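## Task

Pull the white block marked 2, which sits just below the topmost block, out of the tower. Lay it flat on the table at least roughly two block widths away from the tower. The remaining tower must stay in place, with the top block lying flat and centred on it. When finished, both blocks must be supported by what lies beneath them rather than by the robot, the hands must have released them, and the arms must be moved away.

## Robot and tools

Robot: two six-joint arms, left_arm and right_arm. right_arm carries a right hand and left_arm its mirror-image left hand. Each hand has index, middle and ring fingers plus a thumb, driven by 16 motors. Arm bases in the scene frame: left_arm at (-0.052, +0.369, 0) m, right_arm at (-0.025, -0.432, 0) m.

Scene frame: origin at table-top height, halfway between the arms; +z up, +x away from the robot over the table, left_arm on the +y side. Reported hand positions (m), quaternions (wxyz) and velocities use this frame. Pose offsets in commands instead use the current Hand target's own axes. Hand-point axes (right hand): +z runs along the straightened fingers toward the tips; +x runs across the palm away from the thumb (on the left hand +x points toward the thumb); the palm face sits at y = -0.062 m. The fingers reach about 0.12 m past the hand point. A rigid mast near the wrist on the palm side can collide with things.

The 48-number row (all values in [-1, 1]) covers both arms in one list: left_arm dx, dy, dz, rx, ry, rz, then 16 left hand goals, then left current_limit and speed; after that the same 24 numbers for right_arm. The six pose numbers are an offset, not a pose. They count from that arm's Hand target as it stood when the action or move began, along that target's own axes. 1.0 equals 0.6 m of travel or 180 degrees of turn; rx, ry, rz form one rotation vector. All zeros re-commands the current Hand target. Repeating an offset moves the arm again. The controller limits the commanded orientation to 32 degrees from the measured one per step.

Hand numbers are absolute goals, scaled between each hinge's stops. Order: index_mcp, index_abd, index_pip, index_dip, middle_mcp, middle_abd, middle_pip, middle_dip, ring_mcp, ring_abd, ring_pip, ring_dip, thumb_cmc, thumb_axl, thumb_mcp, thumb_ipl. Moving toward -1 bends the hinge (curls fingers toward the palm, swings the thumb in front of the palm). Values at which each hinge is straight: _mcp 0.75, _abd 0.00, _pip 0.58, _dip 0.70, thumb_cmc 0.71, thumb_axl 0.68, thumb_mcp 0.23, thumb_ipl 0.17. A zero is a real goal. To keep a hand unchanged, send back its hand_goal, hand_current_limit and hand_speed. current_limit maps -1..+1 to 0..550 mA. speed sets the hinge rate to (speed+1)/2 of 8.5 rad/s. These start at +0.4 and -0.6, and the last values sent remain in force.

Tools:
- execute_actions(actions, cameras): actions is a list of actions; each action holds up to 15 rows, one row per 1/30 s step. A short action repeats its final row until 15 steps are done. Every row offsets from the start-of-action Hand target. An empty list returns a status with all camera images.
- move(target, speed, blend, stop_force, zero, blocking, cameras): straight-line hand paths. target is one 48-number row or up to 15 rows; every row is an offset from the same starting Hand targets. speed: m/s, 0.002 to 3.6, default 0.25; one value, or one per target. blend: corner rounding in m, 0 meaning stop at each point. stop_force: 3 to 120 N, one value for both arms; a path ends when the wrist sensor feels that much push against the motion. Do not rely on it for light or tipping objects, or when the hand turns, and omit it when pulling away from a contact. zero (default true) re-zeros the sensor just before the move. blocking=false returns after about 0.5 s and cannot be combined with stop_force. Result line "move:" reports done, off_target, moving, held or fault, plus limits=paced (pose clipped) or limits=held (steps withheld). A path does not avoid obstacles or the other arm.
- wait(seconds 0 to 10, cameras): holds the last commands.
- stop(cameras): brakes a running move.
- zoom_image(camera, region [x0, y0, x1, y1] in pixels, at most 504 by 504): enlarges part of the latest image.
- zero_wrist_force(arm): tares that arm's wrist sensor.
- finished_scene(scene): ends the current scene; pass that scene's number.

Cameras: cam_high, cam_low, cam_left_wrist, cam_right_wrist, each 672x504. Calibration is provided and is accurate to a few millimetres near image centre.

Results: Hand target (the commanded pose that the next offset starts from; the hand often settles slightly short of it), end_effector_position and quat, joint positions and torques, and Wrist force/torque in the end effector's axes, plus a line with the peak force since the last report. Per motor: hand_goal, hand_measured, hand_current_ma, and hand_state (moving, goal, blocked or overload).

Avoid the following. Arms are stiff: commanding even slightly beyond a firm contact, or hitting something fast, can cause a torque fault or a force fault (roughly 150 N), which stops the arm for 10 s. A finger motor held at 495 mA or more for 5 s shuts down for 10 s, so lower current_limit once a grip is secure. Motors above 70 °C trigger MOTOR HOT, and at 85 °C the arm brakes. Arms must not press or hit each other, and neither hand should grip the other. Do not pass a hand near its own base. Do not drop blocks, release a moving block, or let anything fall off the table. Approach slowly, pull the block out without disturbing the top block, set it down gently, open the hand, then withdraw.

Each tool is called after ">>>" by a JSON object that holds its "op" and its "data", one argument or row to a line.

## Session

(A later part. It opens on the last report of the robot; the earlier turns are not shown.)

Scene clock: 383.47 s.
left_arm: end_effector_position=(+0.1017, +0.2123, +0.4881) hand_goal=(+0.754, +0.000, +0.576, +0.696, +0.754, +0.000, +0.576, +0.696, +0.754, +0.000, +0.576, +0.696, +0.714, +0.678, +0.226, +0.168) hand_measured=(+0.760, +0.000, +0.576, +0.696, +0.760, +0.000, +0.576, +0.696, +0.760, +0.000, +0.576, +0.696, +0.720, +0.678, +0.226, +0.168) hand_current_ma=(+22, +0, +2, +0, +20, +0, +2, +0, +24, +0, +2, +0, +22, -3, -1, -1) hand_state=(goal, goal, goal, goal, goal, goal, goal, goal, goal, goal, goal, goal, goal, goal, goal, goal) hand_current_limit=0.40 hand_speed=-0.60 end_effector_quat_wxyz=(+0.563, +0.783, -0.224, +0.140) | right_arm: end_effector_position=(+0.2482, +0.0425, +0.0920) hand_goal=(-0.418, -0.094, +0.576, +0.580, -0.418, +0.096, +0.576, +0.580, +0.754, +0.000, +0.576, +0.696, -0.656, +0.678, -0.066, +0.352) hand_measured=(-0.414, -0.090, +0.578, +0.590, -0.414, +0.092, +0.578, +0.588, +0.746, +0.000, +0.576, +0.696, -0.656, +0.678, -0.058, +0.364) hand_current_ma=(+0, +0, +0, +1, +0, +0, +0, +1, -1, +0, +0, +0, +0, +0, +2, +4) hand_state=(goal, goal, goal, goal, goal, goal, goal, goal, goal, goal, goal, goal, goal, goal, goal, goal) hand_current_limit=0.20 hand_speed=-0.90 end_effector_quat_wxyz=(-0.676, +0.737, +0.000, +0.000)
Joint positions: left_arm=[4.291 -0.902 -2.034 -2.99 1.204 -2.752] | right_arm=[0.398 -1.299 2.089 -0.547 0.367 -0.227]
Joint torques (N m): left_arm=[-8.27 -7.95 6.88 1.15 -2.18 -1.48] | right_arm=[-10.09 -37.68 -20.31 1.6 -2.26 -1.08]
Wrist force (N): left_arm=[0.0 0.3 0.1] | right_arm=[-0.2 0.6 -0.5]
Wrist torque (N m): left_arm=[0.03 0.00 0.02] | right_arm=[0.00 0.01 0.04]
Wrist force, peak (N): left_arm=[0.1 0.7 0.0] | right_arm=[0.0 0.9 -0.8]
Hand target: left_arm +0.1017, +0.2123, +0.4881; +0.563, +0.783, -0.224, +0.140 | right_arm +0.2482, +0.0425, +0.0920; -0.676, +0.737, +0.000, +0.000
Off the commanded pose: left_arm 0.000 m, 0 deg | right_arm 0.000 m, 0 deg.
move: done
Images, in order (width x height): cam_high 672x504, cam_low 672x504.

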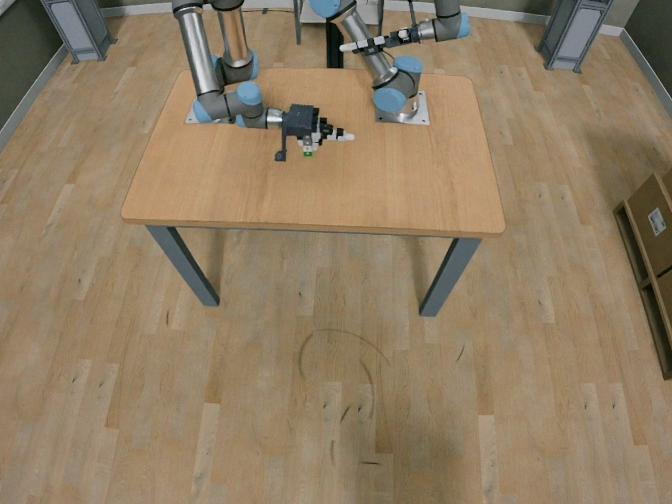

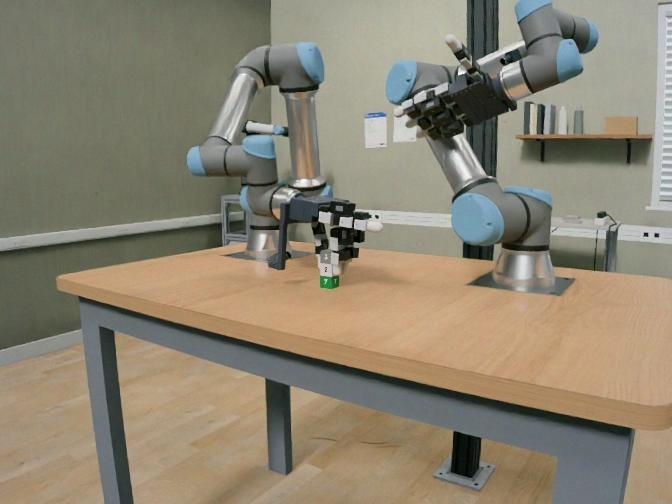

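>>> {"op": "move", "data": {
  "target": [0,0,0,0,0,0,0.754,0,0.576,0.696,0.754,0,0.576,0.696,0.754,0,0.576,0.696,0.714,0.678,0.226,0.168,0.4,-0.6,0,0,0,0,0,0,-0.46,-0.095,0.576,0.570,-0.46,0.095,0.576,0.570,0.754,0,0.576,0.696,-0.657,0.678,-0.12,0.33,0.2,-0.9],
  "speed": 0.1,
  "cameras": ["cam_high","cam_low"]
}}

>>> {"op": "zoom_image", "data": {
  "camera": "cam_high",
  "region": [290, 125, 325, 160]
}}

>>> {"op": "zoom_image", "data": {
  "camera": "cam_low",
  "region": [305, 235, 360, 290]
}}

Scene clock: 391.97 s.
left_arm: end_effector_position=(+0.1017, +0.2123, +0.4881) hand_goal=(+0.754, +0.000, +0.576, +0.696, +0.754, +0.000, +0.576, +0.696, +0.754, +0.000, +0.576, +0.696, +0.714, +0.678, +0.226, +0.168) hand_measured=(+0.760, +0.000, +0.576, +0.696, +0.760, +0.000, +0.576, +0.696, +0.760, +0.000, +0.576, +0.696, +0.720, +0.678, +0.226, +0.168) hand_current_ma=(+22, +0, +2, +0, +20, +0, +2, +0, +24, +0, +2, +0, +22, -3, -1, -1) hand_state=(goal, goal, goal, goal, goal, goal, goal, goal, goal, goal, goal, goal, goal, goal, goal, goal) hand_current_limit=0.40 hand_speed=-0.60 end_effector_quat_wxyz=(+0.563, +0.783, -0.224, +0.140) | right_arm: end_effector_position=(+0.2482, +0.0425, +0.0920) hand_goal=(-0.460, -0.094, +0.576, +0.570, -0.460, +0.096, +0.576, +0.570, +0.754, +0.000, +0.576, +0.696, -0.656, +0.678, -0.120, +0.330) hand_measured=(-0.418, -0.090, +0.590, +0.584, -0.418, +0.092, +0.590, +0.584, +0.746, +0.000, +0.576, +0.696, -0.656, +0.678, -0.062, +0.354) hand_current_ma=(+32, +0, +4, +3, +34, +0, +3, +3, -1, +0, +0, +0, +0, +0, +86, +17) hand_state=(blocked, goal, goal, goal, blocked, goal, goal, goal, goal, goal, goal, goal, goal, goal, blocked, blocked) hand_current_limit=0.20 hand_speed=-0.90 end_effector_quat_wxyz=(-0.676, +0.737, +0.000, +0.000)
Joint positions: left_arm=[4.291 -0.902 -2.034 -2.99 1.204 -2.752] | right_arm=[0.398 -1.299 2.089 -0.547 0.367 -0.227]
Joint torques (N m): left_arm=[-8.26 -9.61 7.09 1.09 -2.33 -1.43] | right_arm=[-8.88 -34.71 -19.66 1.57 -2.35 -0.57]
Wrist force (N): left_arm=[-0.2 0.1 0.3] | right_arm=[-0.2 0.9 -0.7]
Wrist torque (N m): left_arm=[0.00 0.03 0.01] | right_arm=[0.05 0.01 0.05]
Wrist force, peak (N): left_arm=[0.2 0.7 -0.1] | right_arm=[-0.5 0.9 -0.8]
Hand target: left_arm +0.1017, +0.2123, +0.4881; +0.563, +0.783, -0.224, +0.140 | right_arm +0.2482, +0.0425, +0.0920; -0.676, +0.737, +0.000, +0.000
Off the commanded pose: left_arm 0.000 m, 0 deg | right_arm 0.000 m, 0 deg.
move: done
Images, in order (width x height): cam_high 672x504, cam_low 672x504.

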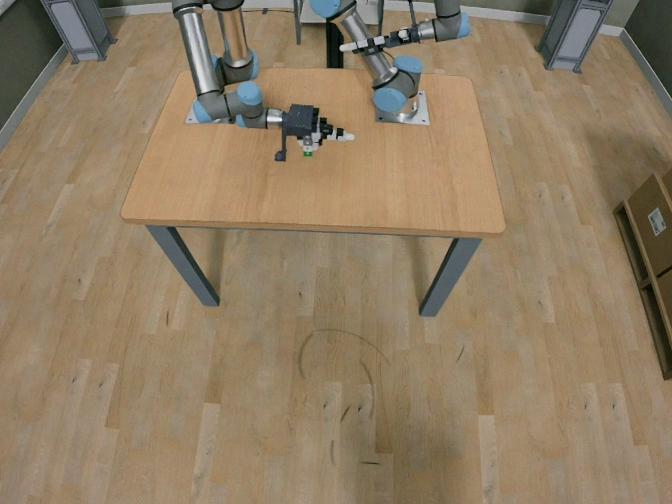

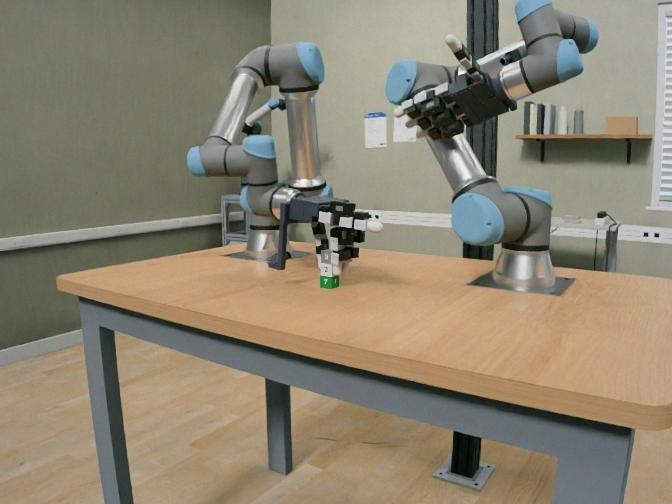

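Scaled by 14.400 from the camera's 672x504 image, which has a finer 960x720 frame.

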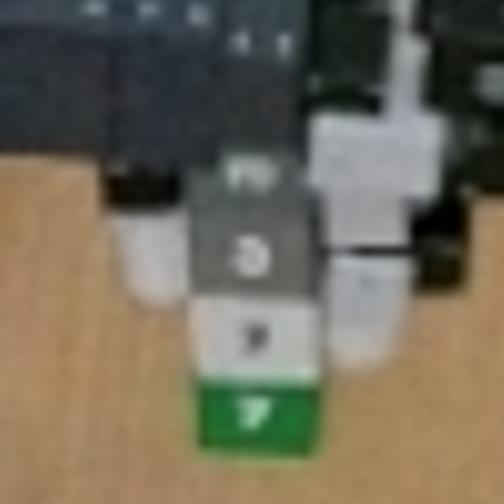

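Scaled by 9.164 from the camera's 672x504 image, which has a finer 960x720 frame.

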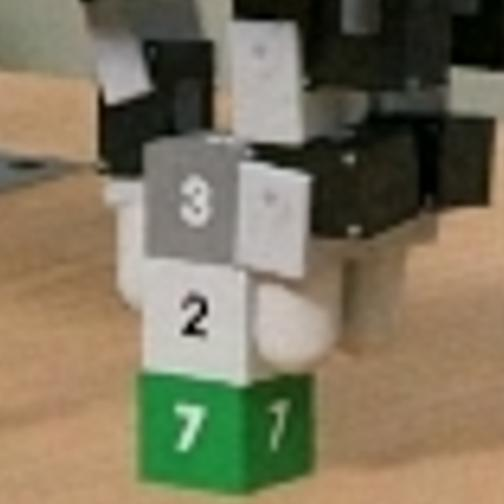

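>>> {"op": "move", "data": {
  "target": [
    [0,0,0,0,0,0,0.754,0,0.576,0.696,0.754,0,0.576,0.696,0.754,0,0.576,0.696,0.714,0.678,0.226,0.168,0.4,-0.6,0,0,0,0,0,0,-0.54,-0.095,0.576,0.560,-0.54,0.095,0.576,0.560,0.754,0,0.576,0.696,-0.657,0.678,-0.20,0.30,0.2,-0.9],
    [0,0,0,0,0,0,0.754,0,0.576,0.696,0.754,0,0.576,0.696,0.754,0,0.576,0.696,0.714,0.678,0.226,0.168,0.4,-0.6,0,-0.0332,-0.0029,0,0,0,-0.54,-0.095,0.576,0.560,-0.54,0.095,0.576,0.560,0.754,0,0.576,0.696,-0.657,0.678,-0.20,0.30,0.2,-0.9]
  ],
  "speed": 0.06,
  "cameras": ["cam_high","cam_low"]
}}

>>> {"op": "zoom_image", "data": {
  "camera": "cam_high",
  "region": [290, 120, 325, 160]
}}

>>> {"op": "zoom_image", "data": {
  "camera": "cam_low",
  "region": [305, 230, 360, 290]
}}

Scene clock: 407.13 s.
left_arm: end_effector_position=(+0.1017, +0.2123, +0.4881) hand_goal=(+0.754, +0.000, +0.576, +0.696, +0.754, +0.000, +0.576, +0.696, +0.754, +0.000, +0.576, +0.696, +0.714, +0.678, +0.226, +0.168) hand_measured=(+0.760, +0.000, +0.576, +0.696, +0.760, +0.000, +0.576, +0.696, +0.760, +0.000, +0.576, +0.696, +0.720, +0.678, +0.226, +0.168) hand_current_ma=(+22, +0, +2, +0, +20, +0, +2, +0, +24, +0, +2, +0, +22, -3, -1, -1) hand_state=(goal, goal, goal, goal, goal, goal, goal, goal, goal, goal, goal, goal, goal, goal, goal, goal) hand_current_limit=0.40 hand_speed=-0.60 end_effector_quat_wxyz=(+0.563, +0.783, -0.224, +0.140) | right_arm: end_effector_position=(+0.2483, +0.0425, +0.1122) hand_goal=(-0.540, -0.094, +0.576, +0.560, -0.540, +0.096, +0.576, +0.560, +0.754, +0.000, +0.576, +0.696, -0.656, +0.678, -0.200, +0.300) hand_measured=(-0.432, -0.090, +0.612, +0.584, -0.432, +0.092, +0.606, +0.582, +0.746, +0.000, +0.576, +0.696, -0.652, +0.678, -0.068, +0.350) hand_current_ma=(+201, +0, +21, +10, +204, +0, +16, +9, -1, +0, +0, +0, +0, +0, +330, +71) hand_state=(blocked, goal, blocked, blocked, blocked, goal, blocked, blocked, goal, goal, goal, goal, goal, goal, blocked, blocked) hand_current_limit=0.20 hand_speed=-0.90 end_effector_quat_wxyz=(-0.676, +0.737, +0.001, +0.000) end_effector_velocity=(+0.001, +0.000, -0.001) end_effector_angular_velocity=(+0.000, -0.002, -0.001)
Joint positions: left_arm=[4.291 -0.902 -2.034 -2.99 1.204 -2.752] | right_arm=[0.398 -1.336 2.069 -0.49 0.367 -0.227]
Joint velocities: left_arm=[within noise] | right_arm=[-0.001 0.002 0.002 -0.005 0 -0.001]
Joint torques (N m): left_arm=[-8.09 -12.5 7.35 1.07 -2.23 -1.44] | right_arm=[-11.61 -13.7 -7.36 -2.16 -2.37 -1.57]
Wrist force (N): left_arm=[0.1 0.1 0.0] | right_arm=[-0.2 1.0 -0.8]
Wrist torque (N m): left_arm=[0.01 -0.01 0.03] | right_arm=[0.07 0.03 0.12]
Wrist force, peak (N): left_arm=[0.0 0.5 0.5] | right_arm=[-0.2 1.6 -0.6]
Hand target: left_arm +0.1017, +0.2123, +0.4881; +0.563, +0.783, -0.224, +0.140 | right_arm +0.2482, +0.0425, +0.1120; -0.676, +0.737, +0.000, +0.000
Off the commanded pose: left_arm 0.000 m, 0 deg | right_arm 0.000 m, 0 deg.
move: done
Images, in order (width x height): cam_high 672x504, cam_low 672x504.

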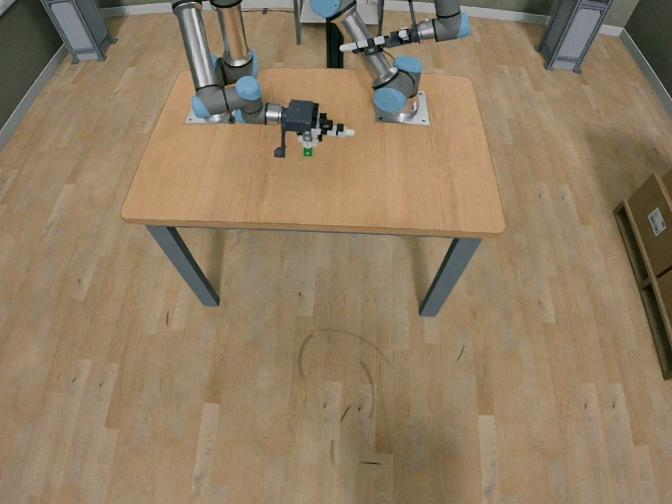

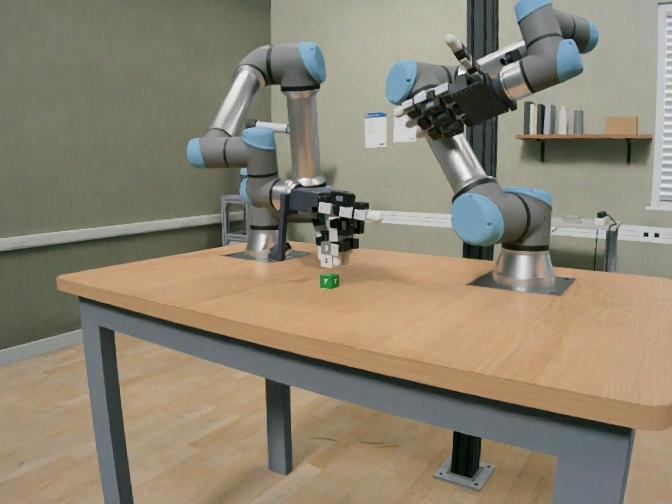

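Scaled by 12.600 from the camera's 672x504 image, which has a finer 960x720 frame.

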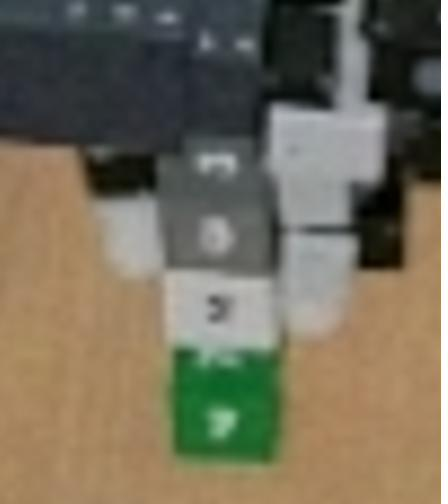

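Scaled by 8.400 from the camera's 672x504 image, which has a finer 960x720 frame.

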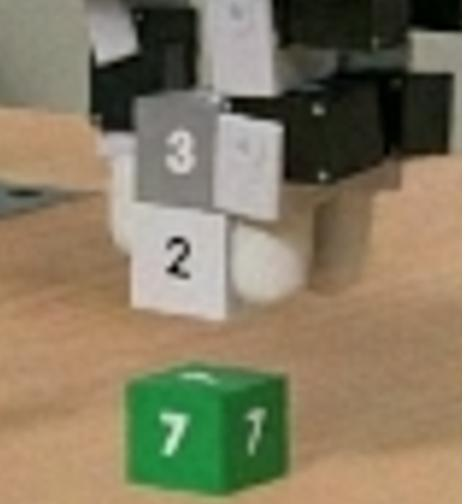

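>>> {"op": "move", "data": {
  "target": [
    [0,0,0,0,0,0,0.754,0,0.576,0.696,0.754,0,0.576,0.696,0.754,0,0.576,0.696,0.714,0.678,0.226,0.168,0.4,-0.6,0,0.0189,-0.2158,0,0,0,-0.54,-0.095,0.576,0.560,-0.54,0.095,0.576,0.560,0.754,0,0.576,0.696,-0.657,0.678,-0.20,0.30,0.2,-0.9],
    [0,0,0,0,0,0,0.754,0,0.576,0.696,0.754,0,0.576,0.696,0.754,0,0.576,0.696,0.714,0.678,0.226,0.168,0.4,-0.6,0,0.0912,-0.2095,0,0,0,-0.54,-0.095,0.576,0.560,-0.54,0.095,0.576,0.560,0.754,0,0.576,0.696,-0.657,0.678,-0.20,0.30,0.2,-0.9]
  ],
  "speed": [0.12,0.08],
  "blend": 0.01,
  "cameras": ["cam_high","cam_low"]
}}

>>> {"op": "zoom_image", "data": {
  "camera": "cam_high",
  "region": [255, 120, 315, 170]
}}

>>> {"op": "zoom_image", "data": {
  "camera": "cam_low",
  "region": [235, 225, 345, 300]
}}

Scene clock: 421.60 s.
left_arm: end_effector_position=(+0.1017, +0.2123, +0.4881) hand_goal=(+0.754, +0.000, +0.576, +0.696, +0.754, +0.000, +0.576, +0.696, +0.754, +0.000, +0.576, +0.696, +0.714, +0.678, +0.226, +0.168) hand_measured=(+0.760, +0.000, +0.576, +0.696, +0.760, +0.000, +0.576, +0.696, +0.760, +0.000, +0.576, +0.696, +0.720, +0.678, +0.226, +0.168) hand_current_ma=(+22, +0, +2, +0, +20, +0, +2, +0, +24, +0, +2, +0, +22, -3, -1, -1) hand_state=(goal, goal, goal, goal, goal, goal, goal, goal, goal, goal, goal, goal, goal, goal, goal, goal) hand_current_limit=0.40 hand_speed=-0.60 end_effector_quat_wxyz=(+0.563, +0.783, -0.224, +0.140) | right_arm: end_effector_position=(+0.2484, -0.0873, +0.0683) hand_goal=(-0.540, -0.094, +0.576, +0.560, -0.540, +0.096, +0.576, +0.560, +0.754, +0.000, +0.576, +0.696, -0.656, +0.678, -0.200, +0.300) hand_measured=(-0.432, -0.092, +0.612, +0.584, -0.432, +0.092, +0.608, +0.582, +0.746, +0.000, +0.576, +0.696, -0.650, +0.678, -0.068, +0.350) hand_current_ma=(+200, +0, +22, +10, +201, +0, +16, +9, -1, +0, +0, +0, +1, +0, +330, +71) hand_state=(blocked, goal, blocked, blocked, blocked, goal, blocked, blocked, goal, goal, goal, goal, goal, goal, blocked, blocked) hand_current_limit=0.20 hand_speed=-0.90 end_effector_quat_wxyz=(-0.676, +0.737, +0.000, +0.000)
Joint positions: left_arm=[4.291 -0.902 -2.034 -2.99 1.204 -2.752] | right_arm=[0.006 -0.941 2.161 0.713 0.093 -1.935]
Joint torques (N m): left_arm=[-8.56 -15.69 7.14 1.1 -2.35 -1.3] | right_arm=[-6.55 -45.57 -10.13 3.01 -4.2 -1.52]
Wrist force (N): left_arm=[-0.2 0.4 0.1] | right_arm=[-0.1 0.9 -0.4]
Wrist torque (N m): left_arm=[0.05 0.03 0.00] | right_arm=[0.03 0.00 0.05]
Wrist force, peak (N): left_arm=[-0.7 0.4 0.0] | right_arm=[-0.3 1.8 -0.8]
Hand target: left_arm +0.1017, +0.2123, +0.4881; +0.563, +0.783, -0.224, +0.140 | right_arm +0.2484, -0.0874, +0.0683; -0.676, +0.737, +0.000, +0.000
Off the commanded pose: left_arm 0.000 m, 0 deg | right_arm 0.000 m, 0 deg.
move: done
Images, in order (width x height): cam_high 672x504, cam_low 672x504.

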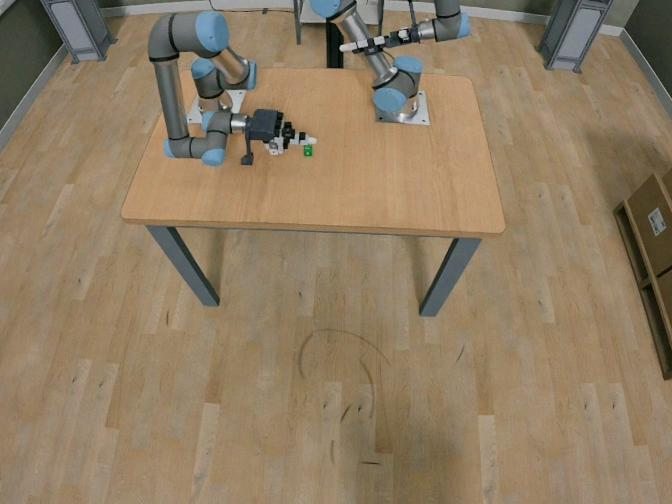

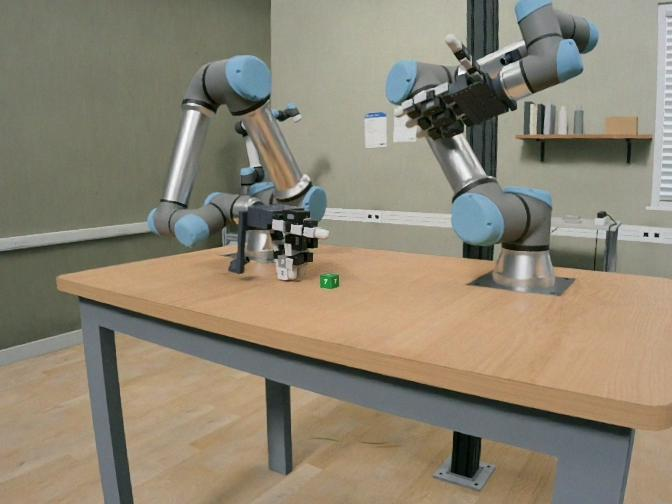

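Scaled by 8.400 from the camera's 672x504 image, which has a finer 960x720 frame.

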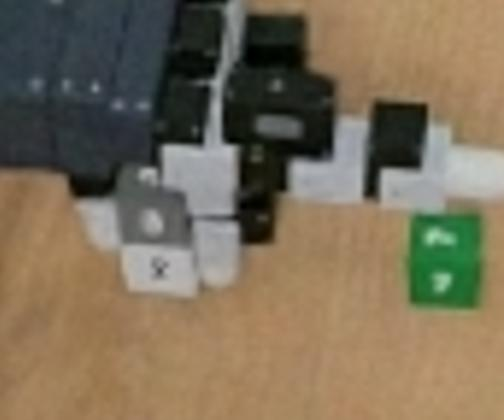

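Scaled by 4.582 from the camera's 672x504 image, which has a finer 960x720 frame.

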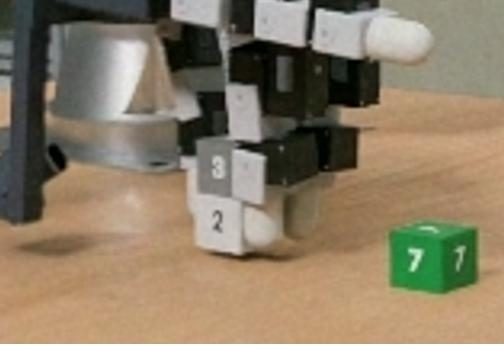

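>>> {"op": "move", "data": {
  "target": [0,0,0,0,0,0,0.754,0,0.576,0.696,0.754,0,0.576,0.696,0.754,0,0.576,0.696,0.714,0.678,0.226,0.168,0.4,-0.6,0,0.0055,0.0004,0,0,0,-0.54,-0.095,0.576,0.560,-0.54,0.095,0.576,0.560,0.754,0,0.576,0.696,-0.657,0.678,-0.20,0.30,0.2,-0.9],
  "speed": 0.02,
  "stop_force": 4,
  "cameras": ["cam_high","cam_low"]
}}

>>> {"op": "zoom_image", "data": {
  "camera": "cam_low",
  "region": [265, 240, 345, 300]
}}

Scene clock: 434.80 s.
left_arm: end_effector_position=(+0.1017, +0.2123, +0.4881) hand_goal=(+0.754, +0.000, +0.576, +0.696, +0.754, +0.000, +0.576, +0.696, +0.754, +0.000, +0.576, +0.696, +0.714, +0.678, +0.226, +0.168) hand_measured=(+0.760, +0.000, +0.576, +0.696, +0.760, +0.000, +0.576, +0.696, +0.760, +0.000, +0.576, +0.696, +0.720, +0.678, +0.226, +0.168) hand_current_ma=(+22, +0, +2, +0, +20, +0, +2, +0, +24, +0, +2, +0, +22, -3, -1, -1) hand_state=(goal, goal, goal, goal, goal, goal, goal, goal, goal, goal, goal, goal, goal, goal, goal, goal) hand_current_limit=0.40 hand_speed=-0.60 end_effector_quat_wxyz=(+0.563, +0.783, -0.224, +0.140) | right_arm: end_effector_position=(+0.2484, -0.0875, +0.0650) hand_goal=(-0.540, -0.094, +0.576, +0.560, -0.540, +0.096, +0.576, +0.560, +0.754, +0.000, +0.576, +0.696, -0.656, +0.678, -0.200, +0.300) hand_measured=(-0.432, -0.092, +0.612, +0.584, -0.432, +0.092, +0.608, +0.582, +0.746, +0.000, +0.576, +0.696, -0.650, +0.678, -0.068, +0.350) hand_current_ma=(+200, +0, +22, +10, +201, +0, +16, +9, -1, +0, +0, +0, +1, +0, +330, +71) hand_state=(blocked, goal, blocked, blocked, blocked, goal, blocked, blocked, goal, goal, goal, goal, goal, goal, blocked, blocked) hand_current_limit=0.20 hand_speed=-0.90 end_effector_quat_wxyz=(-0.676, +0.737, +0.001, +0.000)
Joint positions: left_arm=[4.291 -0.902 -2.034 -2.99 1.204 -2.752] | right_arm=[0.005 -0.925 2.162 0.725 0.093 -1.963]
Joint torques (N m): left_arm=[-8.11 -16.62 6.91 0.93 -2.23 -1.31] | right_arm=[-12.12 -19.68 2.77 4.57 -4.6 -1.65]
Wrist force (N): left_arm=[0.0 0.3 0.0] | right_arm=[-0.2 0.9 -0.6]
Wrist torque (N m): left_arm=[0.04 0.00 0.02] | right_arm=[0.04 0.01 0.19]
Wrist force, peak (N): left_arm=[0.0 0.5 0.4] | right_arm=[-0.4 1.0 -0.8]
Hand target: left_arm +0.1017, +0.2123, +0.4881; +0.563, +0.783, -0.224, +0.140 | right_arm +0.2484, -0.0875, +0.0650; -0.676, +0.737, +0.000, +0.000
Off the commanded pose: left_arm 0.000 m, 0 deg | right_arm 0.000 m, 0 deg.
move: done
Images, in order (width x height): cam_high 672x504, cam_low 672x504.

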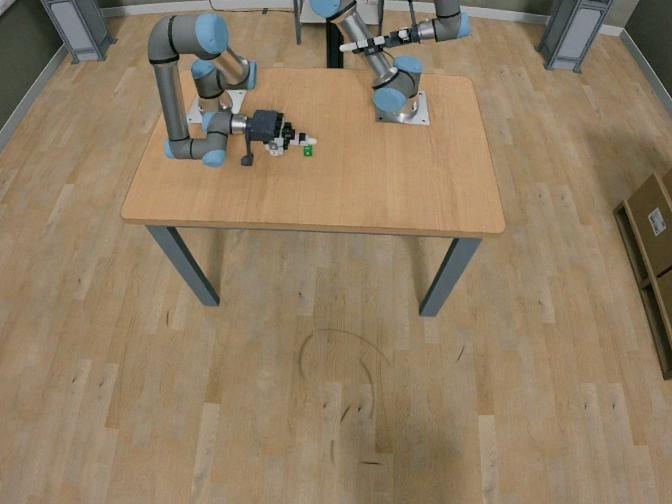

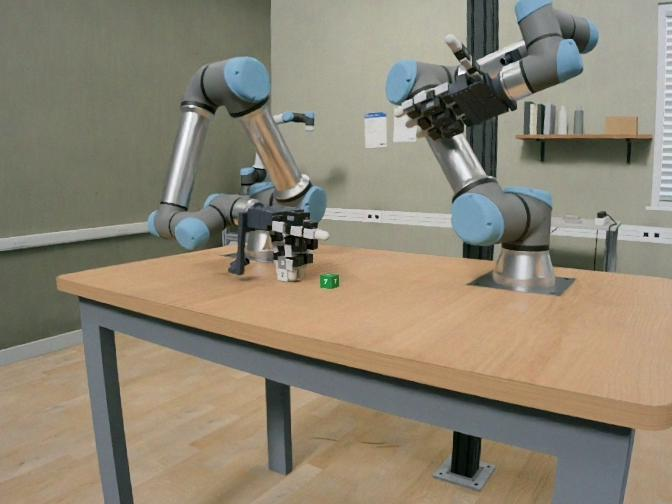

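Scaled by 6.300 from the camera's 672x504 image, which has a finer 960x720 frame.

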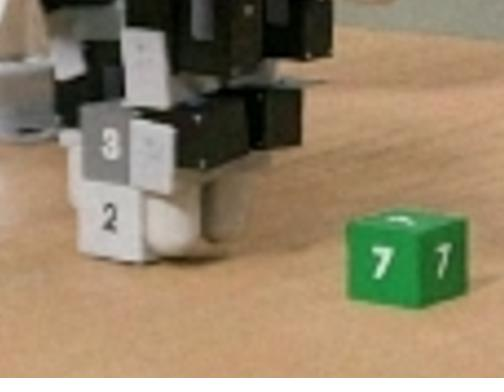

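>>> {"op": "move", "data": {
  "target": [0,0,0,0,0,0,0.754,0,0.576,0.696,0.754,0,0.576,0.696,0.754,0,0.576,0.696,0.714,0.678,0.226,0.168,0.4,-0.6,0,0.0050,0.0004,0,0,0,-0.54,-0.095,0.576,0.560,-0.54,0.095,0.576,0.560,0.754,0,0.576,0.696,-0.657,0.678,-0.20,0.30,0.2,-0.9],
  "speed": 0.01,
  "stop_force": 3,
  "cameras": ["cam_high","cam_low"]
}}

>>> {"op": "zoom_image", "data": {
  "camera": "cam_low",
  "region": [265, 250, 305, 290]
}}

Scene clock: 442.67 s.
left_arm: end_effector_position=(+0.1017, +0.2123, +0.4881) hand_goal=(+0.754, +0.000, +0.576, +0.696, +0.754, +0.000, +0.576, +0.696, +0.754, +0.000, +0.576, +0.696, +0.714, +0.678, +0.226, +0.168) hand_measured=(+0.760, +0.000, +0.576, +0.696, +0.760, +0.000, +0.576, +0.696, +0.760, +0.000, +0.576, +0.696, +0.720, +0.678, +0.226, +0.168) hand_current_ma=(+22, +0, +2, +0, +20, +0, +2, +0, +24, +0, +2, +0, +22, -3, -1, -1) hand_state=(goal, goal, goal, goal, goal, goal, goal, goal, goal, goal, goal, goal, goal, goal, goal, goal) hand_current_limit=0.40 hand_speed=-0.60 end_effector_quat_wxyz=(+0.563, +0.783, -0.224, +0.140) | right_arm: end_effector_position=(+0.2484, -0.0875, +0.0627) hand_goal=(-0.540, -0.094, +0.576, +0.560, -0.540, +0.096, +0.576, +0.560, +0.754, +0.000, +0.576, +0.696, -0.656, +0.678, -0.200, +0.300) hand_measured=(-0.434, -0.092, +0.612, +0.584, -0.432, +0.092, +0.608, +0.582, +0.746, +0.000, +0.576, +0.696, -0.650, +0.678, -0.068, +0.350) hand_current_ma=(+196, +0, +22, +10, +198, +0, +16, +9, -1, +0, +0, +0, +1, +0, +330, +71) hand_state=(blocked, goal, blocked, blocked, blocked, goal, blocked, blocked, goal, goal, goal, goal, goal, goal, blocked, blocked) hand_current_limit=0.20 hand_speed=-0.90 end_effector_quat_wxyz=(-0.676, +0.737, +0.000, +0.000)
Joint positions: left_arm=[4.291 -0.902 -2.034 -2.99 1.204 -2.752] | right_arm=[0.005 -0.919 2.161 0.72 0.093 -1.964]
Joint torques (N m): left_arm=[-7.97 -17.08 7.39 1.06 -2.29 -1.12] | right_arm=[-9.87 -44.81 1.72 4.33 -3.55 0.93]
Wrist force (N): left_arm=[0.0 0.3 -0.1] | right_arm=[-0.5 -0.6 -0.7]
Wrist torque (N m): left_arm=[0.05 0.00 0.02] | right_arm=[-0.05 0.00 0.22]
Wrist force, peak (N): left_arm=[0.3 0.6 0.2] | right_arm=[-0.2 -4.3 -1.6]
Hand target: left_arm +0.1017, +0.2123, +0.4881; +0.563, +0.783, -0.224, +0.140 | right_arm +0.2484, -0.0875, +0.0627; -0.676, +0.737, +0.000, +0.000 (not the last commanded pose)
Off the commanded pose: left_arm 0.000 m, 0 deg | right_arm 0.001 m, 0 deg.
move: contact (right_arm)
Images, in order (width x height): cam_high 672x504, cam_low 672x504.

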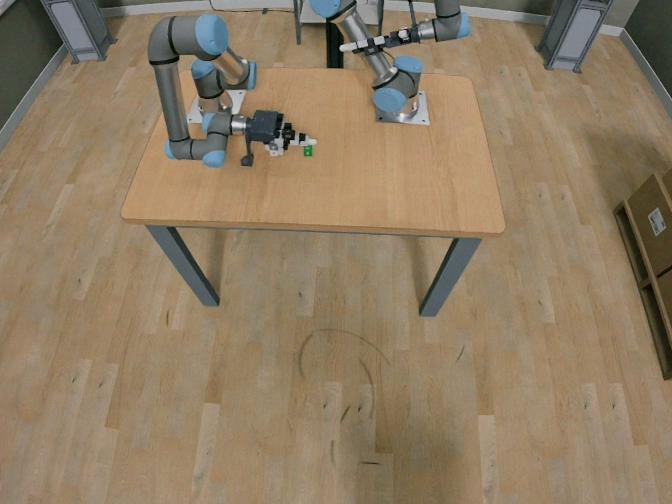

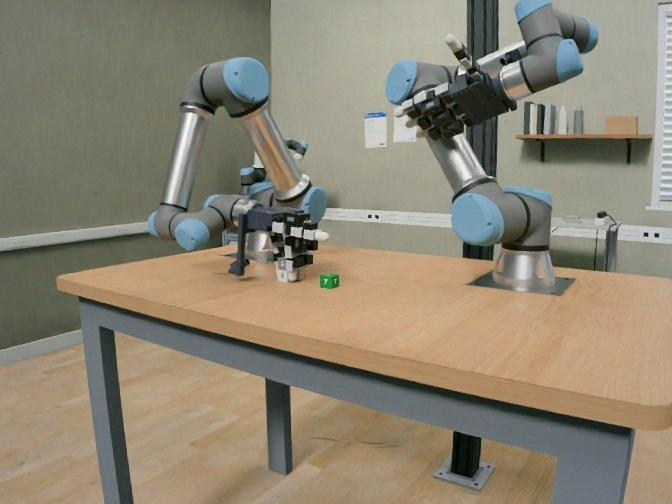

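Scaled by 12.600 from the camera's 672x504 image, which has a finer 960x720 frame.

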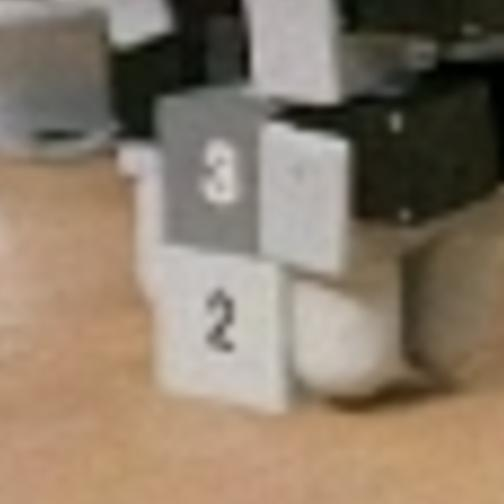

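>>> {"op": "move", "data": {
  "target": [0,0,0,0,0,0,0.754,0,0.576,0.696,0.754,0,0.576,0.696,0.754,0,0.576,0.696,0.714,0.678,0.226,0.168,0.4,-0.6,0,0,0,0,0,0,-0.35,-0.095,0.576,0.580,-0.35,0.095,0.576,0.580,0.754,0,0.576,0.696,-0.657,0.678,0.05,0.35,0.2,-0.9],
  "speed": 0.1,
  "cameras": ["cam_high","cam_low"]
}}

>>> {"op": "zoom_image", "data": {
  "camera": "cam_low",
  "region": [255, 230, 315, 290]
}}

>>> {"op": "zoom_image", "data": {
  "camera": "cam_high",
  "region": [255, 125, 315, 165]
}}

Scene clock: 451.93 s.
left_arm: end_effector_position=(+0.1017, +0.2123, +0.4881) hand_goal=(+0.754, +0.000, +0.576, +0.696, +0.754, +0.000, +0.576, +0.696, +0.754, +0.000, +0.576, +0.696, +0.714, +0.678, +0.226, +0.168) hand_measured=(+0.760, +0.000, +0.576, +0.696, +0.760, +0.000, +0.576, +0.696, +0.760, +0.000, +0.576, +0.696, +0.720, +0.678, +0.226, +0.168) hand_current_ma=(+22, +0, +2, +0, +20, +0, +2, +0, +24, +0, +2, +0, +22, -3, -1, -1) hand_state=(goal, goal, goal, goal, goal, goal, goal, goal, goal, goal, goal, goal, goal, goal, goal, goal) hand_current_limit=0.40 hand_speed=-0.60 end_effector_quat_wxyz=(+0.563, +0.783, -0.224, +0.140) | right_arm: end_effector_position=(+0.2484, -0.0875, +0.0627) hand_goal=(-0.350, -0.094, +0.576, +0.580, -0.350, +0.096, +0.576, +0.580, +0.754, +0.000, +0.576, +0.696, -0.656, +0.678, +0.050, +0.350) hand_measured=(-0.354, -0.092, +0.578, +0.584, -0.358, +0.092, +0.578, +0.582, +0.746, +0.000, +0.576, +0.696, -0.652, +0.678, +0.048, +0.352) hand_current_ma=(+0, +0, +0, +0, -1, +0, +0, +0, -1, +0, +0, +0, +0, +0, +0, +0) hand_state=(goal, goal, goal, goal, goal, goal, goal, goal, goal, goal, goal, goal, goal, goal, goal, goal) hand_current_limit=0.20 hand_speed=-0.90 end_effector_quat_wxyz=(-0.676, +0.737, +0.000, +0.000)
Joint positions: left_arm=[4.291 -0.902 -2.034 -2.99 1.204 -2.752] | right_arm=[0.005 -0.919 2.161 0.72 0.093 -1.964]
Joint torques (N m): left_arm=[-8.24 -16.96 7.71 0.99 -2.17 -1.08] | right_arm=[1.79 -43.7 1.71 2.68 -0.43 0.91]
Wrist force (N): left_arm=[0.0 0.2 0.3] | right_arm=[0.1 0.5 -0.7]
Wrist torque (N m): left_arm=[0.00 0.00 0.03] | right_arm=[0.01 -0.03 0.21]
Wrist force, peak (N): left_arm=[-0.2 0.6 0.3] | right_arm=[-0.6 -2.0 -1.9]
Hand target: left_arm +0.1017, +0.2123, +0.4881; +0.563, +0.783, -0.224, +0.140 | right_arm +0.2484, -0.0875, +0.0627; -0.676, +0.737, +0.000, +0.000
Off the commanded pose: left_arm 0.000 m, 0 deg | right_arm 0.000 m, 0 deg.
move: done
Images, in order (width x height): cam_high 672x504, cam_low 672x504.

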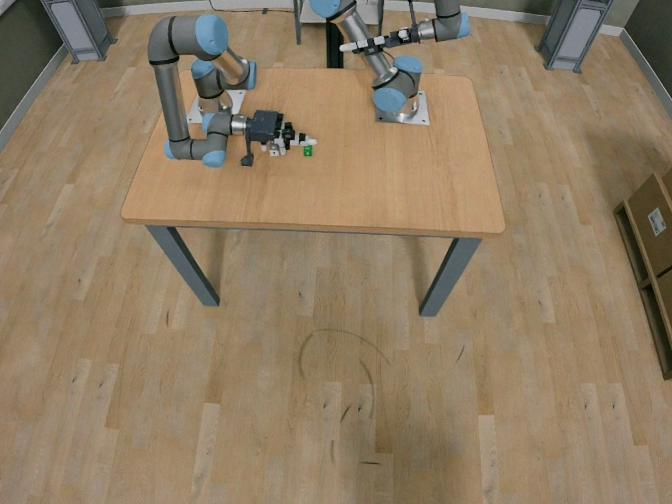

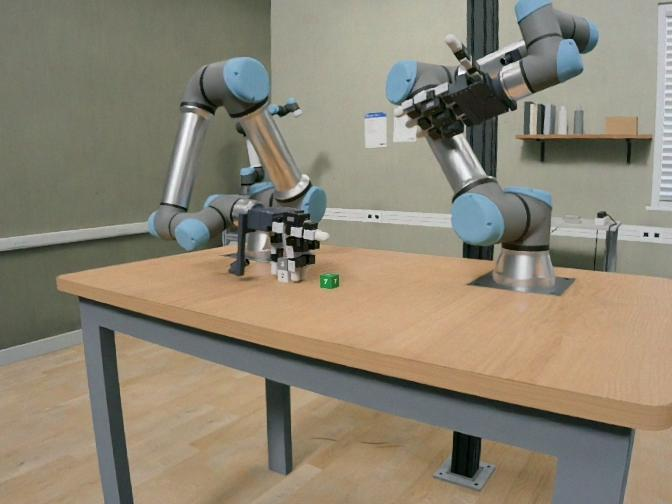

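Scaled by 8.400 from the camera's 672x504 image, which has a finer 960x720 frame.

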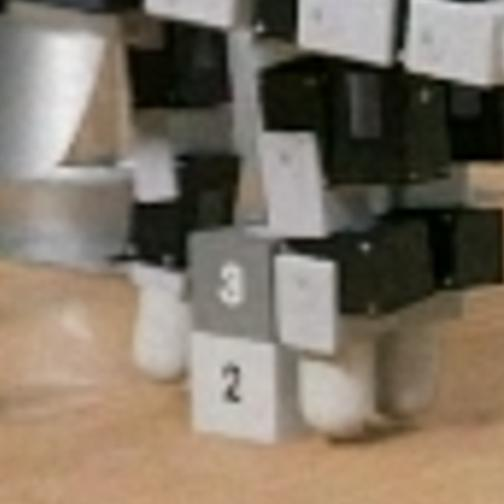

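Scaled by 8.400 from the camera's 672x504 image, which has a finer 960x720 frame.

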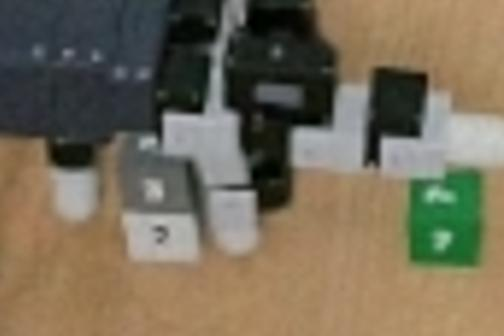

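>>> {"op": "move", "data": {
  "target": [0,0,0,0,0,0,0.754,0,0.576,0.696,0.754,0,0.576,0.696,0.754,0,0.576,0.696,0.714,0.678,0.226,0.168,0.4,-0.6,0,-0.0498,-0.0044,0,0,0,-0.35,-0.095,0.576,0.580,-0.35,0.095,0.576,0.580,0.754,0,0.576,0.696,-0.657,0.678,0.05,0.35,0.2,-0.9],
  "speed": 0.08
}}

>>> {"op": "move", "data": {
  "target": [0,0,0,0,0,0,0.754,0,0.576,0.696,0.754,0,0.576,0.696,0.754,0,0.576,0.696,0.714,0.678,0.226,0.168,0.4,-0.6,0,0,0,0,0,0,-0.41,-0.095,0.576,0.570,-0.41,0.095,0.576,0.570,0.754,0,0.576,0.696,-0.657,0.678,-0.05,0.35,0.2,-0.9],
  "speed": 0.1,
  "cameras": ["cam_high","cam_low"]
}}

>>> {"op": "zoom_image", "data": {
  "camera": "cam_low",
  "region": [255, 230, 315, 290]
}}

>>> {"op": "zoom_image", "data": {
  "camera": "cam_high",
  "region": [255, 125, 315, 165]
}}

Scene clock: 479.23 s.
left_arm: end_effector_position=(+0.1017, +0.2123, +0.4881) hand_goal=(+0.754, +0.000, +0.576, +0.696, +0.754, +0.000, +0.576, +0.696, +0.754, +0.000, +0.576, +0.696, +0.714, +0.678, +0.226, +0.168) hand_measured=(+0.760, +0.000, +0.576, +0.696, +0.760, +0.000, +0.576, +0.696, +0.760, +0.000, +0.576, +0.696, +0.720, +0.678, +0.226, +0.168) hand_current_ma=(+22, +0, +2, +0, +20, +0, +2, +0, +24, +0, +2, +0, +22, -3, -1, -1) hand_state=(goal, goal, goal, goal, goal, goal, goal, goal, goal, goal, goal, goal, goal, goal, goal, goal) hand_current_limit=0.40 hand_speed=-0.60 end_effector_quat_wxyz=(+0.563, +0.783, -0.224, +0.140) | right_arm: end_effector_position=(+0.2483, -0.0875, +0.0927) hand_goal=(-0.350, -0.094, +0.576, +0.580, -0.350, +0.096, +0.576, +0.580, +0.754, +0.000, +0.576, +0.696, -0.656, +0.678, +0.050, +0.350) hand_measured=(-0.354, -0.092, +0.578, +0.584, -0.358, +0.092, +0.578, +0.582, +0.746, +0.000, +0.576, +0.696, -0.652, +0.678, +0.048, +0.352) hand_current_ma=(+0, +0, +0, +0, -1, +0, +0, +0, -1, +0, +0, +0, +0, +0, +0, +0) hand_state=(goal, goal, goal, goal, goal, goal, goal, goal, goal, goal, goal, goal, goal, goal, goal, goal) hand_current_limit=0.20 hand_speed=-0.90 end_effector_quat_wxyz=(-0.676, +0.737, +0.001, +0.000)
Joint positions: left_arm=[4.291 -0.902 -2.034 -2.99 1.204 -2.752] | right_arm=[0.005 -0.998 2.166 0.796 0.093 -1.965]
Joint torques (N m): left_arm=[-8.38 -17.36 7.28 0.94 -2.19 -0.98] | right_arm=[-12 -26.93 1.3 4.5 0.89 -0.06]
Wrist force (N): left_arm=[-0.4 0.1 0.1] | right_arm=[-0.1 0.4 -0.6]
Wrist torque (N m): left_arm=[0.01 0.05 -0.01] | right_arm=[-0.01 0.00 0.18]
Wrist force, peak (N): left_arm=[0.0 0.5 0.5] | right_arm=[-0.2 1.5 -0.6]
Hand target: left_arm +0.1017, +0.2123, +0.4881; +0.563, +0.783, -0.224, +0.140 | right_arm +0.2484, -0.0875, +0.0927; -0.676, +0.737, +0.000, +0.000
Off the commanded pose: left_arm 0.000 m, 0 deg | right_arm 0.000 m, 0 deg.
move: done

Scene clock: 479.83 s.
left_arm: end_effector_position=(+0.1017, +0.2123, +0.4881) hand_goal=(+0.754, +0.000, +0.576, +0.696, +0.754, +0.000, +0.576, +0.696, +0.754, +0.000, +0.576, +0.696, +0.714, +0.678, +0.226, +0.168) hand_measured=(+0.760, +0.000, +0.576, +0.696, +0.760, +0.000, +0.576, +0.696, +0.760, +0.000, +0.576, +0.696, +0.720, +0.678, +0.226, +0.168) hand_current_ma=(+22, +0, +2, +0, +20, +0, +2, +0, +24, +0, +2, +0, +22, -3, -1, -1) hand_state=(goal, goal, goal, goal, goal, goal, goal, goal, goal, goal, goal, goal, goal, goal, goal, goal) hand_current_limit=0.40 hand_speed=-0.60 end_effector_quat_wxyz=(+0.563, +0.783, -0.224, +0.140) | right_arm: end_effector_position=(+0.2484, -0.0875, +0.0927) hand_goal=(-0.410, -0.094, +0.576, +0.570, -0.410, +0.096, +0.576, +0.570, +0.754, +0.000, +0.576, +0.696, -0.656, +0.678, -0.050, +0.350) hand_measured=(-0.408, -0.092, +0.578, +0.574, -0.410, +0.092, +0.578, +0.572, +0.746, +0.000, +0.576, +0.696, -0.652, +0.678, -0.046, +0.352) hand_current_ma=(+0, +0, +0, +0, +0, +0, +0, +0, -1, +0, +0, +0, +0, +0, +0, +0) hand_state=(goal, goal, goal, goal, goal, goal, goal, goal, goal, goal, goal, goal, goal, goal, goal, goal) hand_current_limit=0.20 hand_speed=-0.90 end_effector_quat_wxyz=(-0.676, +0.737, +0.000, +0.000)
Joint positions: left_arm=[4.291 -0.902 -2.034 -2.99 1.204 -2.752] | right_arm=[0.005 -0.998 2.166 0.797 0.093 -1.966]
Joint torques (N m): left_arm=[-8.18 -17.53 7.68 0.89 -2.29 -0.98] | right_arm=[-12.15 -18.97 0.84 4.54 0.94 -1.68]
Wrist force (N): left_arm=[-0.1 0.3 0.0] | right_arm=[-0.3 0.8 -0.6]
Wrist torque (N m): left_arm=[0.04 0.02 0.01] | right_arm=[0.05 0.03 0.18]
Wrist force, peak (N): left_arm=[0.2 0.5 0.2] | right_arm=[-0.3 0.8 -0.6]
Hand target: left_arm +0.1017, +0.2123, +0.4881; +0.563, +0.783, -0.224, +0.140 | right_arm +0.2484, -0.0875, +0.0927; -0.676, +0.737, +0.000, +0.000
Off the commanded pose: left_arm 0.000 m, 0 deg | right_arm 0.000 m, 0 deg.
move: done
Images, in order (width x height): cam_high 672x504, cam_low 672x504.

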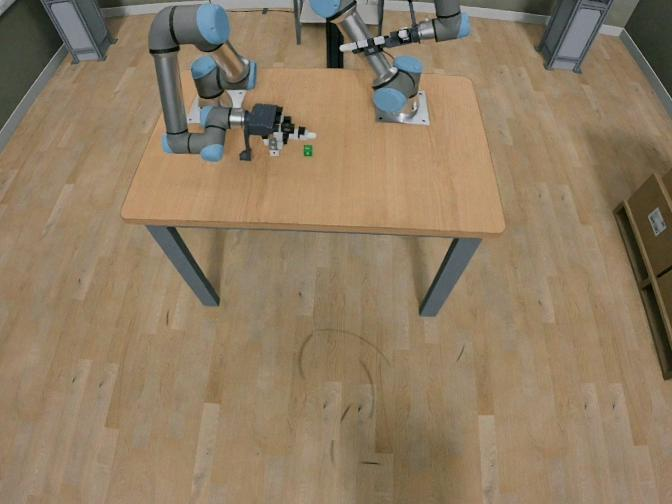

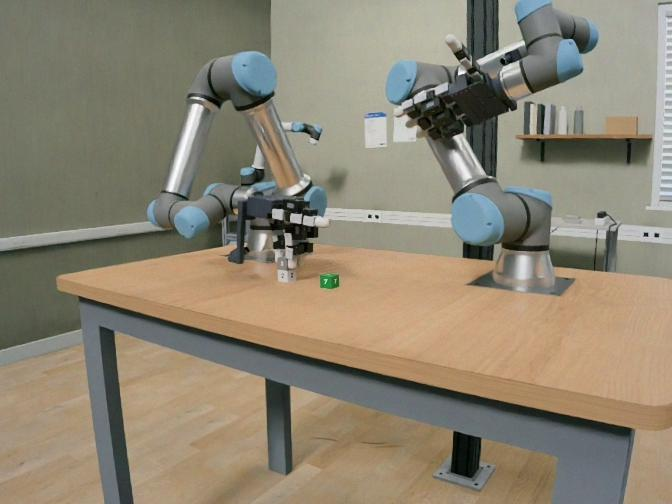

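Scaled by 8.400 from the camera's 672x504 image, which has a finer 960x720 frame.

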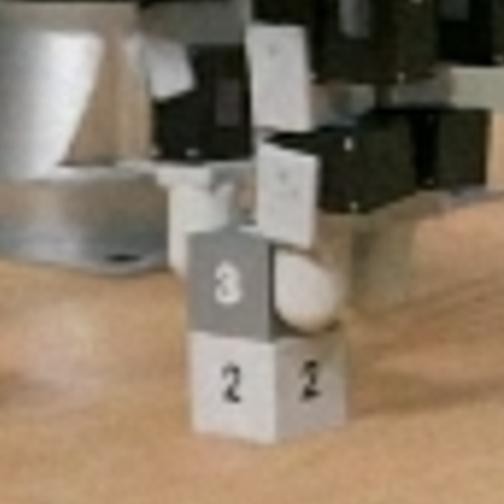

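Scaled by 8.400 from the camera's 672x504 image, which has a finer 960x720 frame.

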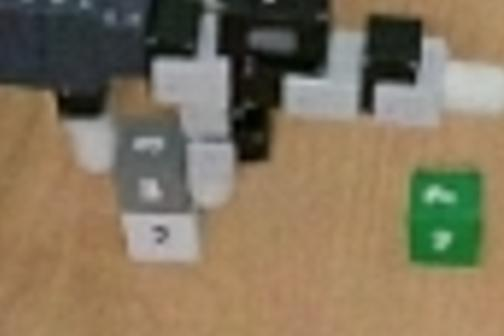

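>>> {"op": "move", "data": {
  "target": [
    [0,0,0,0,0,0,0.754,0,0.576,0.696,0.754,0,0.576,0.696,0.754,0,0.576,0.696,0.714,0.678,0.226,0.168,0.4,-0.6,0,0,0,0,0,0,-0.52,-0.095,0.576,0.550,-0.52,0.095,0.576,0.550,0.754,0,0.576,0.696,-0.657,0.678,-0.17,0.30,0.2,-0.9],
    [0,0,0,0,0,0,0.754,0,0.576,0.696,0.754,0,0.576,0.696,0.754,0,0.576,0.696,0.714,0.678,0.226,0.168,0.4,-0.6,0,-0.0365,-0.0032,0,0,0,-0.52,-0.095,0.576,0.550,-0.52,0.095,0.576,0.550,0.754,0,0.576,0.696,-0.657,0.678,-0.17,0.30,0.2,-0.9]
  ],
  "speed": 0.06,
  "cameras": ["cam_high","cam_low"]
}}

>>> {"op": "zoom_image", "data": {
  "camera": "cam_low",
  "region": [255, 220, 345, 290]
}}

Scene clock: 492.83 s.
left_arm: end_effector_position=(+0.1017, +0.2123, +0.4881) hand_goal=(+0.754, +0.000, +0.576, +0.696, +0.754, +0.000, +0.576, +0.696, +0.754, +0.000, +0.576, +0.696, +0.714, +0.678, +0.226, +0.168) hand_measured=(+0.760, +0.000, +0.576, +0.696, +0.760, +0.000, +0.576, +0.696, +0.760, +0.000, +0.576, +0.696, +0.720, +0.678, +0.226, +0.168) hand_current_ma=(+22, +0, +2, +0, +20, +0, +2, +0, +24, +0, +2, +0, +22, -3, -1, -1) hand_state=(goal, goal, goal, goal, goal, goal, goal, goal, goal, goal, goal, goal, goal, goal, goal, goal) hand_current_limit=0.40 hand_speed=-0.60 end_effector_quat_wxyz=(+0.563, +0.783, -0.224, +0.140) | right_arm: end_effector_position=(+0.2484, -0.0875, +0.1147) hand_goal=(-0.520, -0.094, +0.576, +0.550, -0.520, +0.096, +0.576, +0.550, +0.754, +0.000, +0.576, +0.696, -0.656, +0.678, -0.170, +0.300) hand_measured=(-0.430, -0.092, +0.610, +0.568, -0.430, +0.092, +0.606, +0.564, +0.746, +0.000, +0.576, +0.696, -0.652, +0.678, -0.056, +0.338) hand_current_ma=(+143, +0, +19, +5, +144, +0, +14, +4, -1, +0, +0, +0, +0, +0, +330, +40) hand_state=(blocked, goal, blocked, goal, blocked, goal, blocked, goal, goal, goal, goal, goal, goal, goal, blocked, blocked) hand_current_limit=0.20 hand_speed=-0.90 end_effector_quat_wxyz=(-0.676, +0.737, +0.001, +0.000)
Joint positions: left_arm=[4.291 -0.902 -2.034 -2.99 1.204 -2.752] | right_arm=[0.005 -1.055 2.165 0.855 0.093 -1.966]
Joint torques (N m): left_arm=[-8.25 -17.23 7.38 0.98 -2.31 -0.96] | right_arm=[-3.09 -20.28 0.77 4.66 0.48 -1.14]
Wrist force (N): left_arm=[-0.2 0.1 0.2] | right_arm=[-0.1 1.0 -0.7]
Wrist torque (N m): left_arm=[-0.01 0.03 0.01] | right_arm=[0.06 0.00 0.19]
Wrist force, peak (N): left_arm=[-0.2 0.7 0.1] | right_arm=[0.0 -1.3 -1.3]
Hand target: left_arm +0.1017, +0.2123, +0.4881; +0.563, +0.783, -0.224, +0.140 | right_arm +0.2484, -0.0876, +0.1147; -0.676, +0.737, +0.000, +0.000
Off the commanded pose: left_arm 0.000 m, 0 deg | right_arm 0.000 m, 0 deg.
move: done
Images, in order (width x height): cam_high 672x504, cam_low 672x504.

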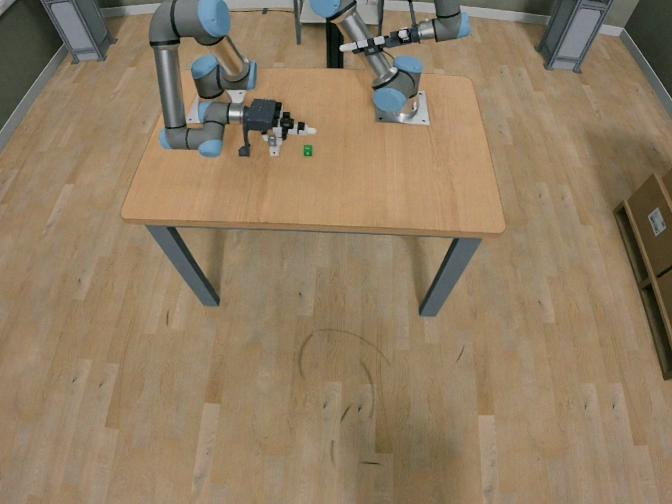

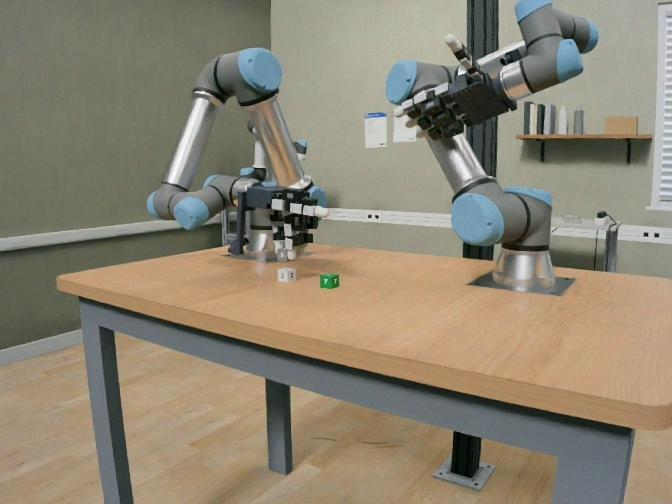

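Scaled by 5.600 from the camera's 672x504 image, which has a finer 960x720 frame.

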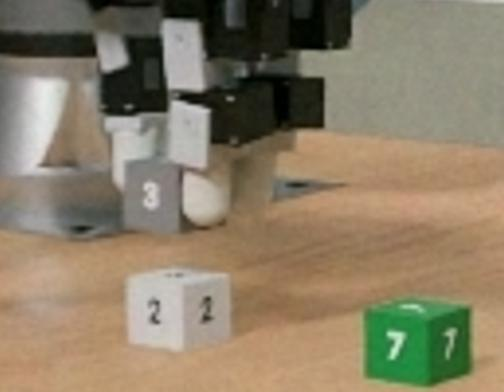

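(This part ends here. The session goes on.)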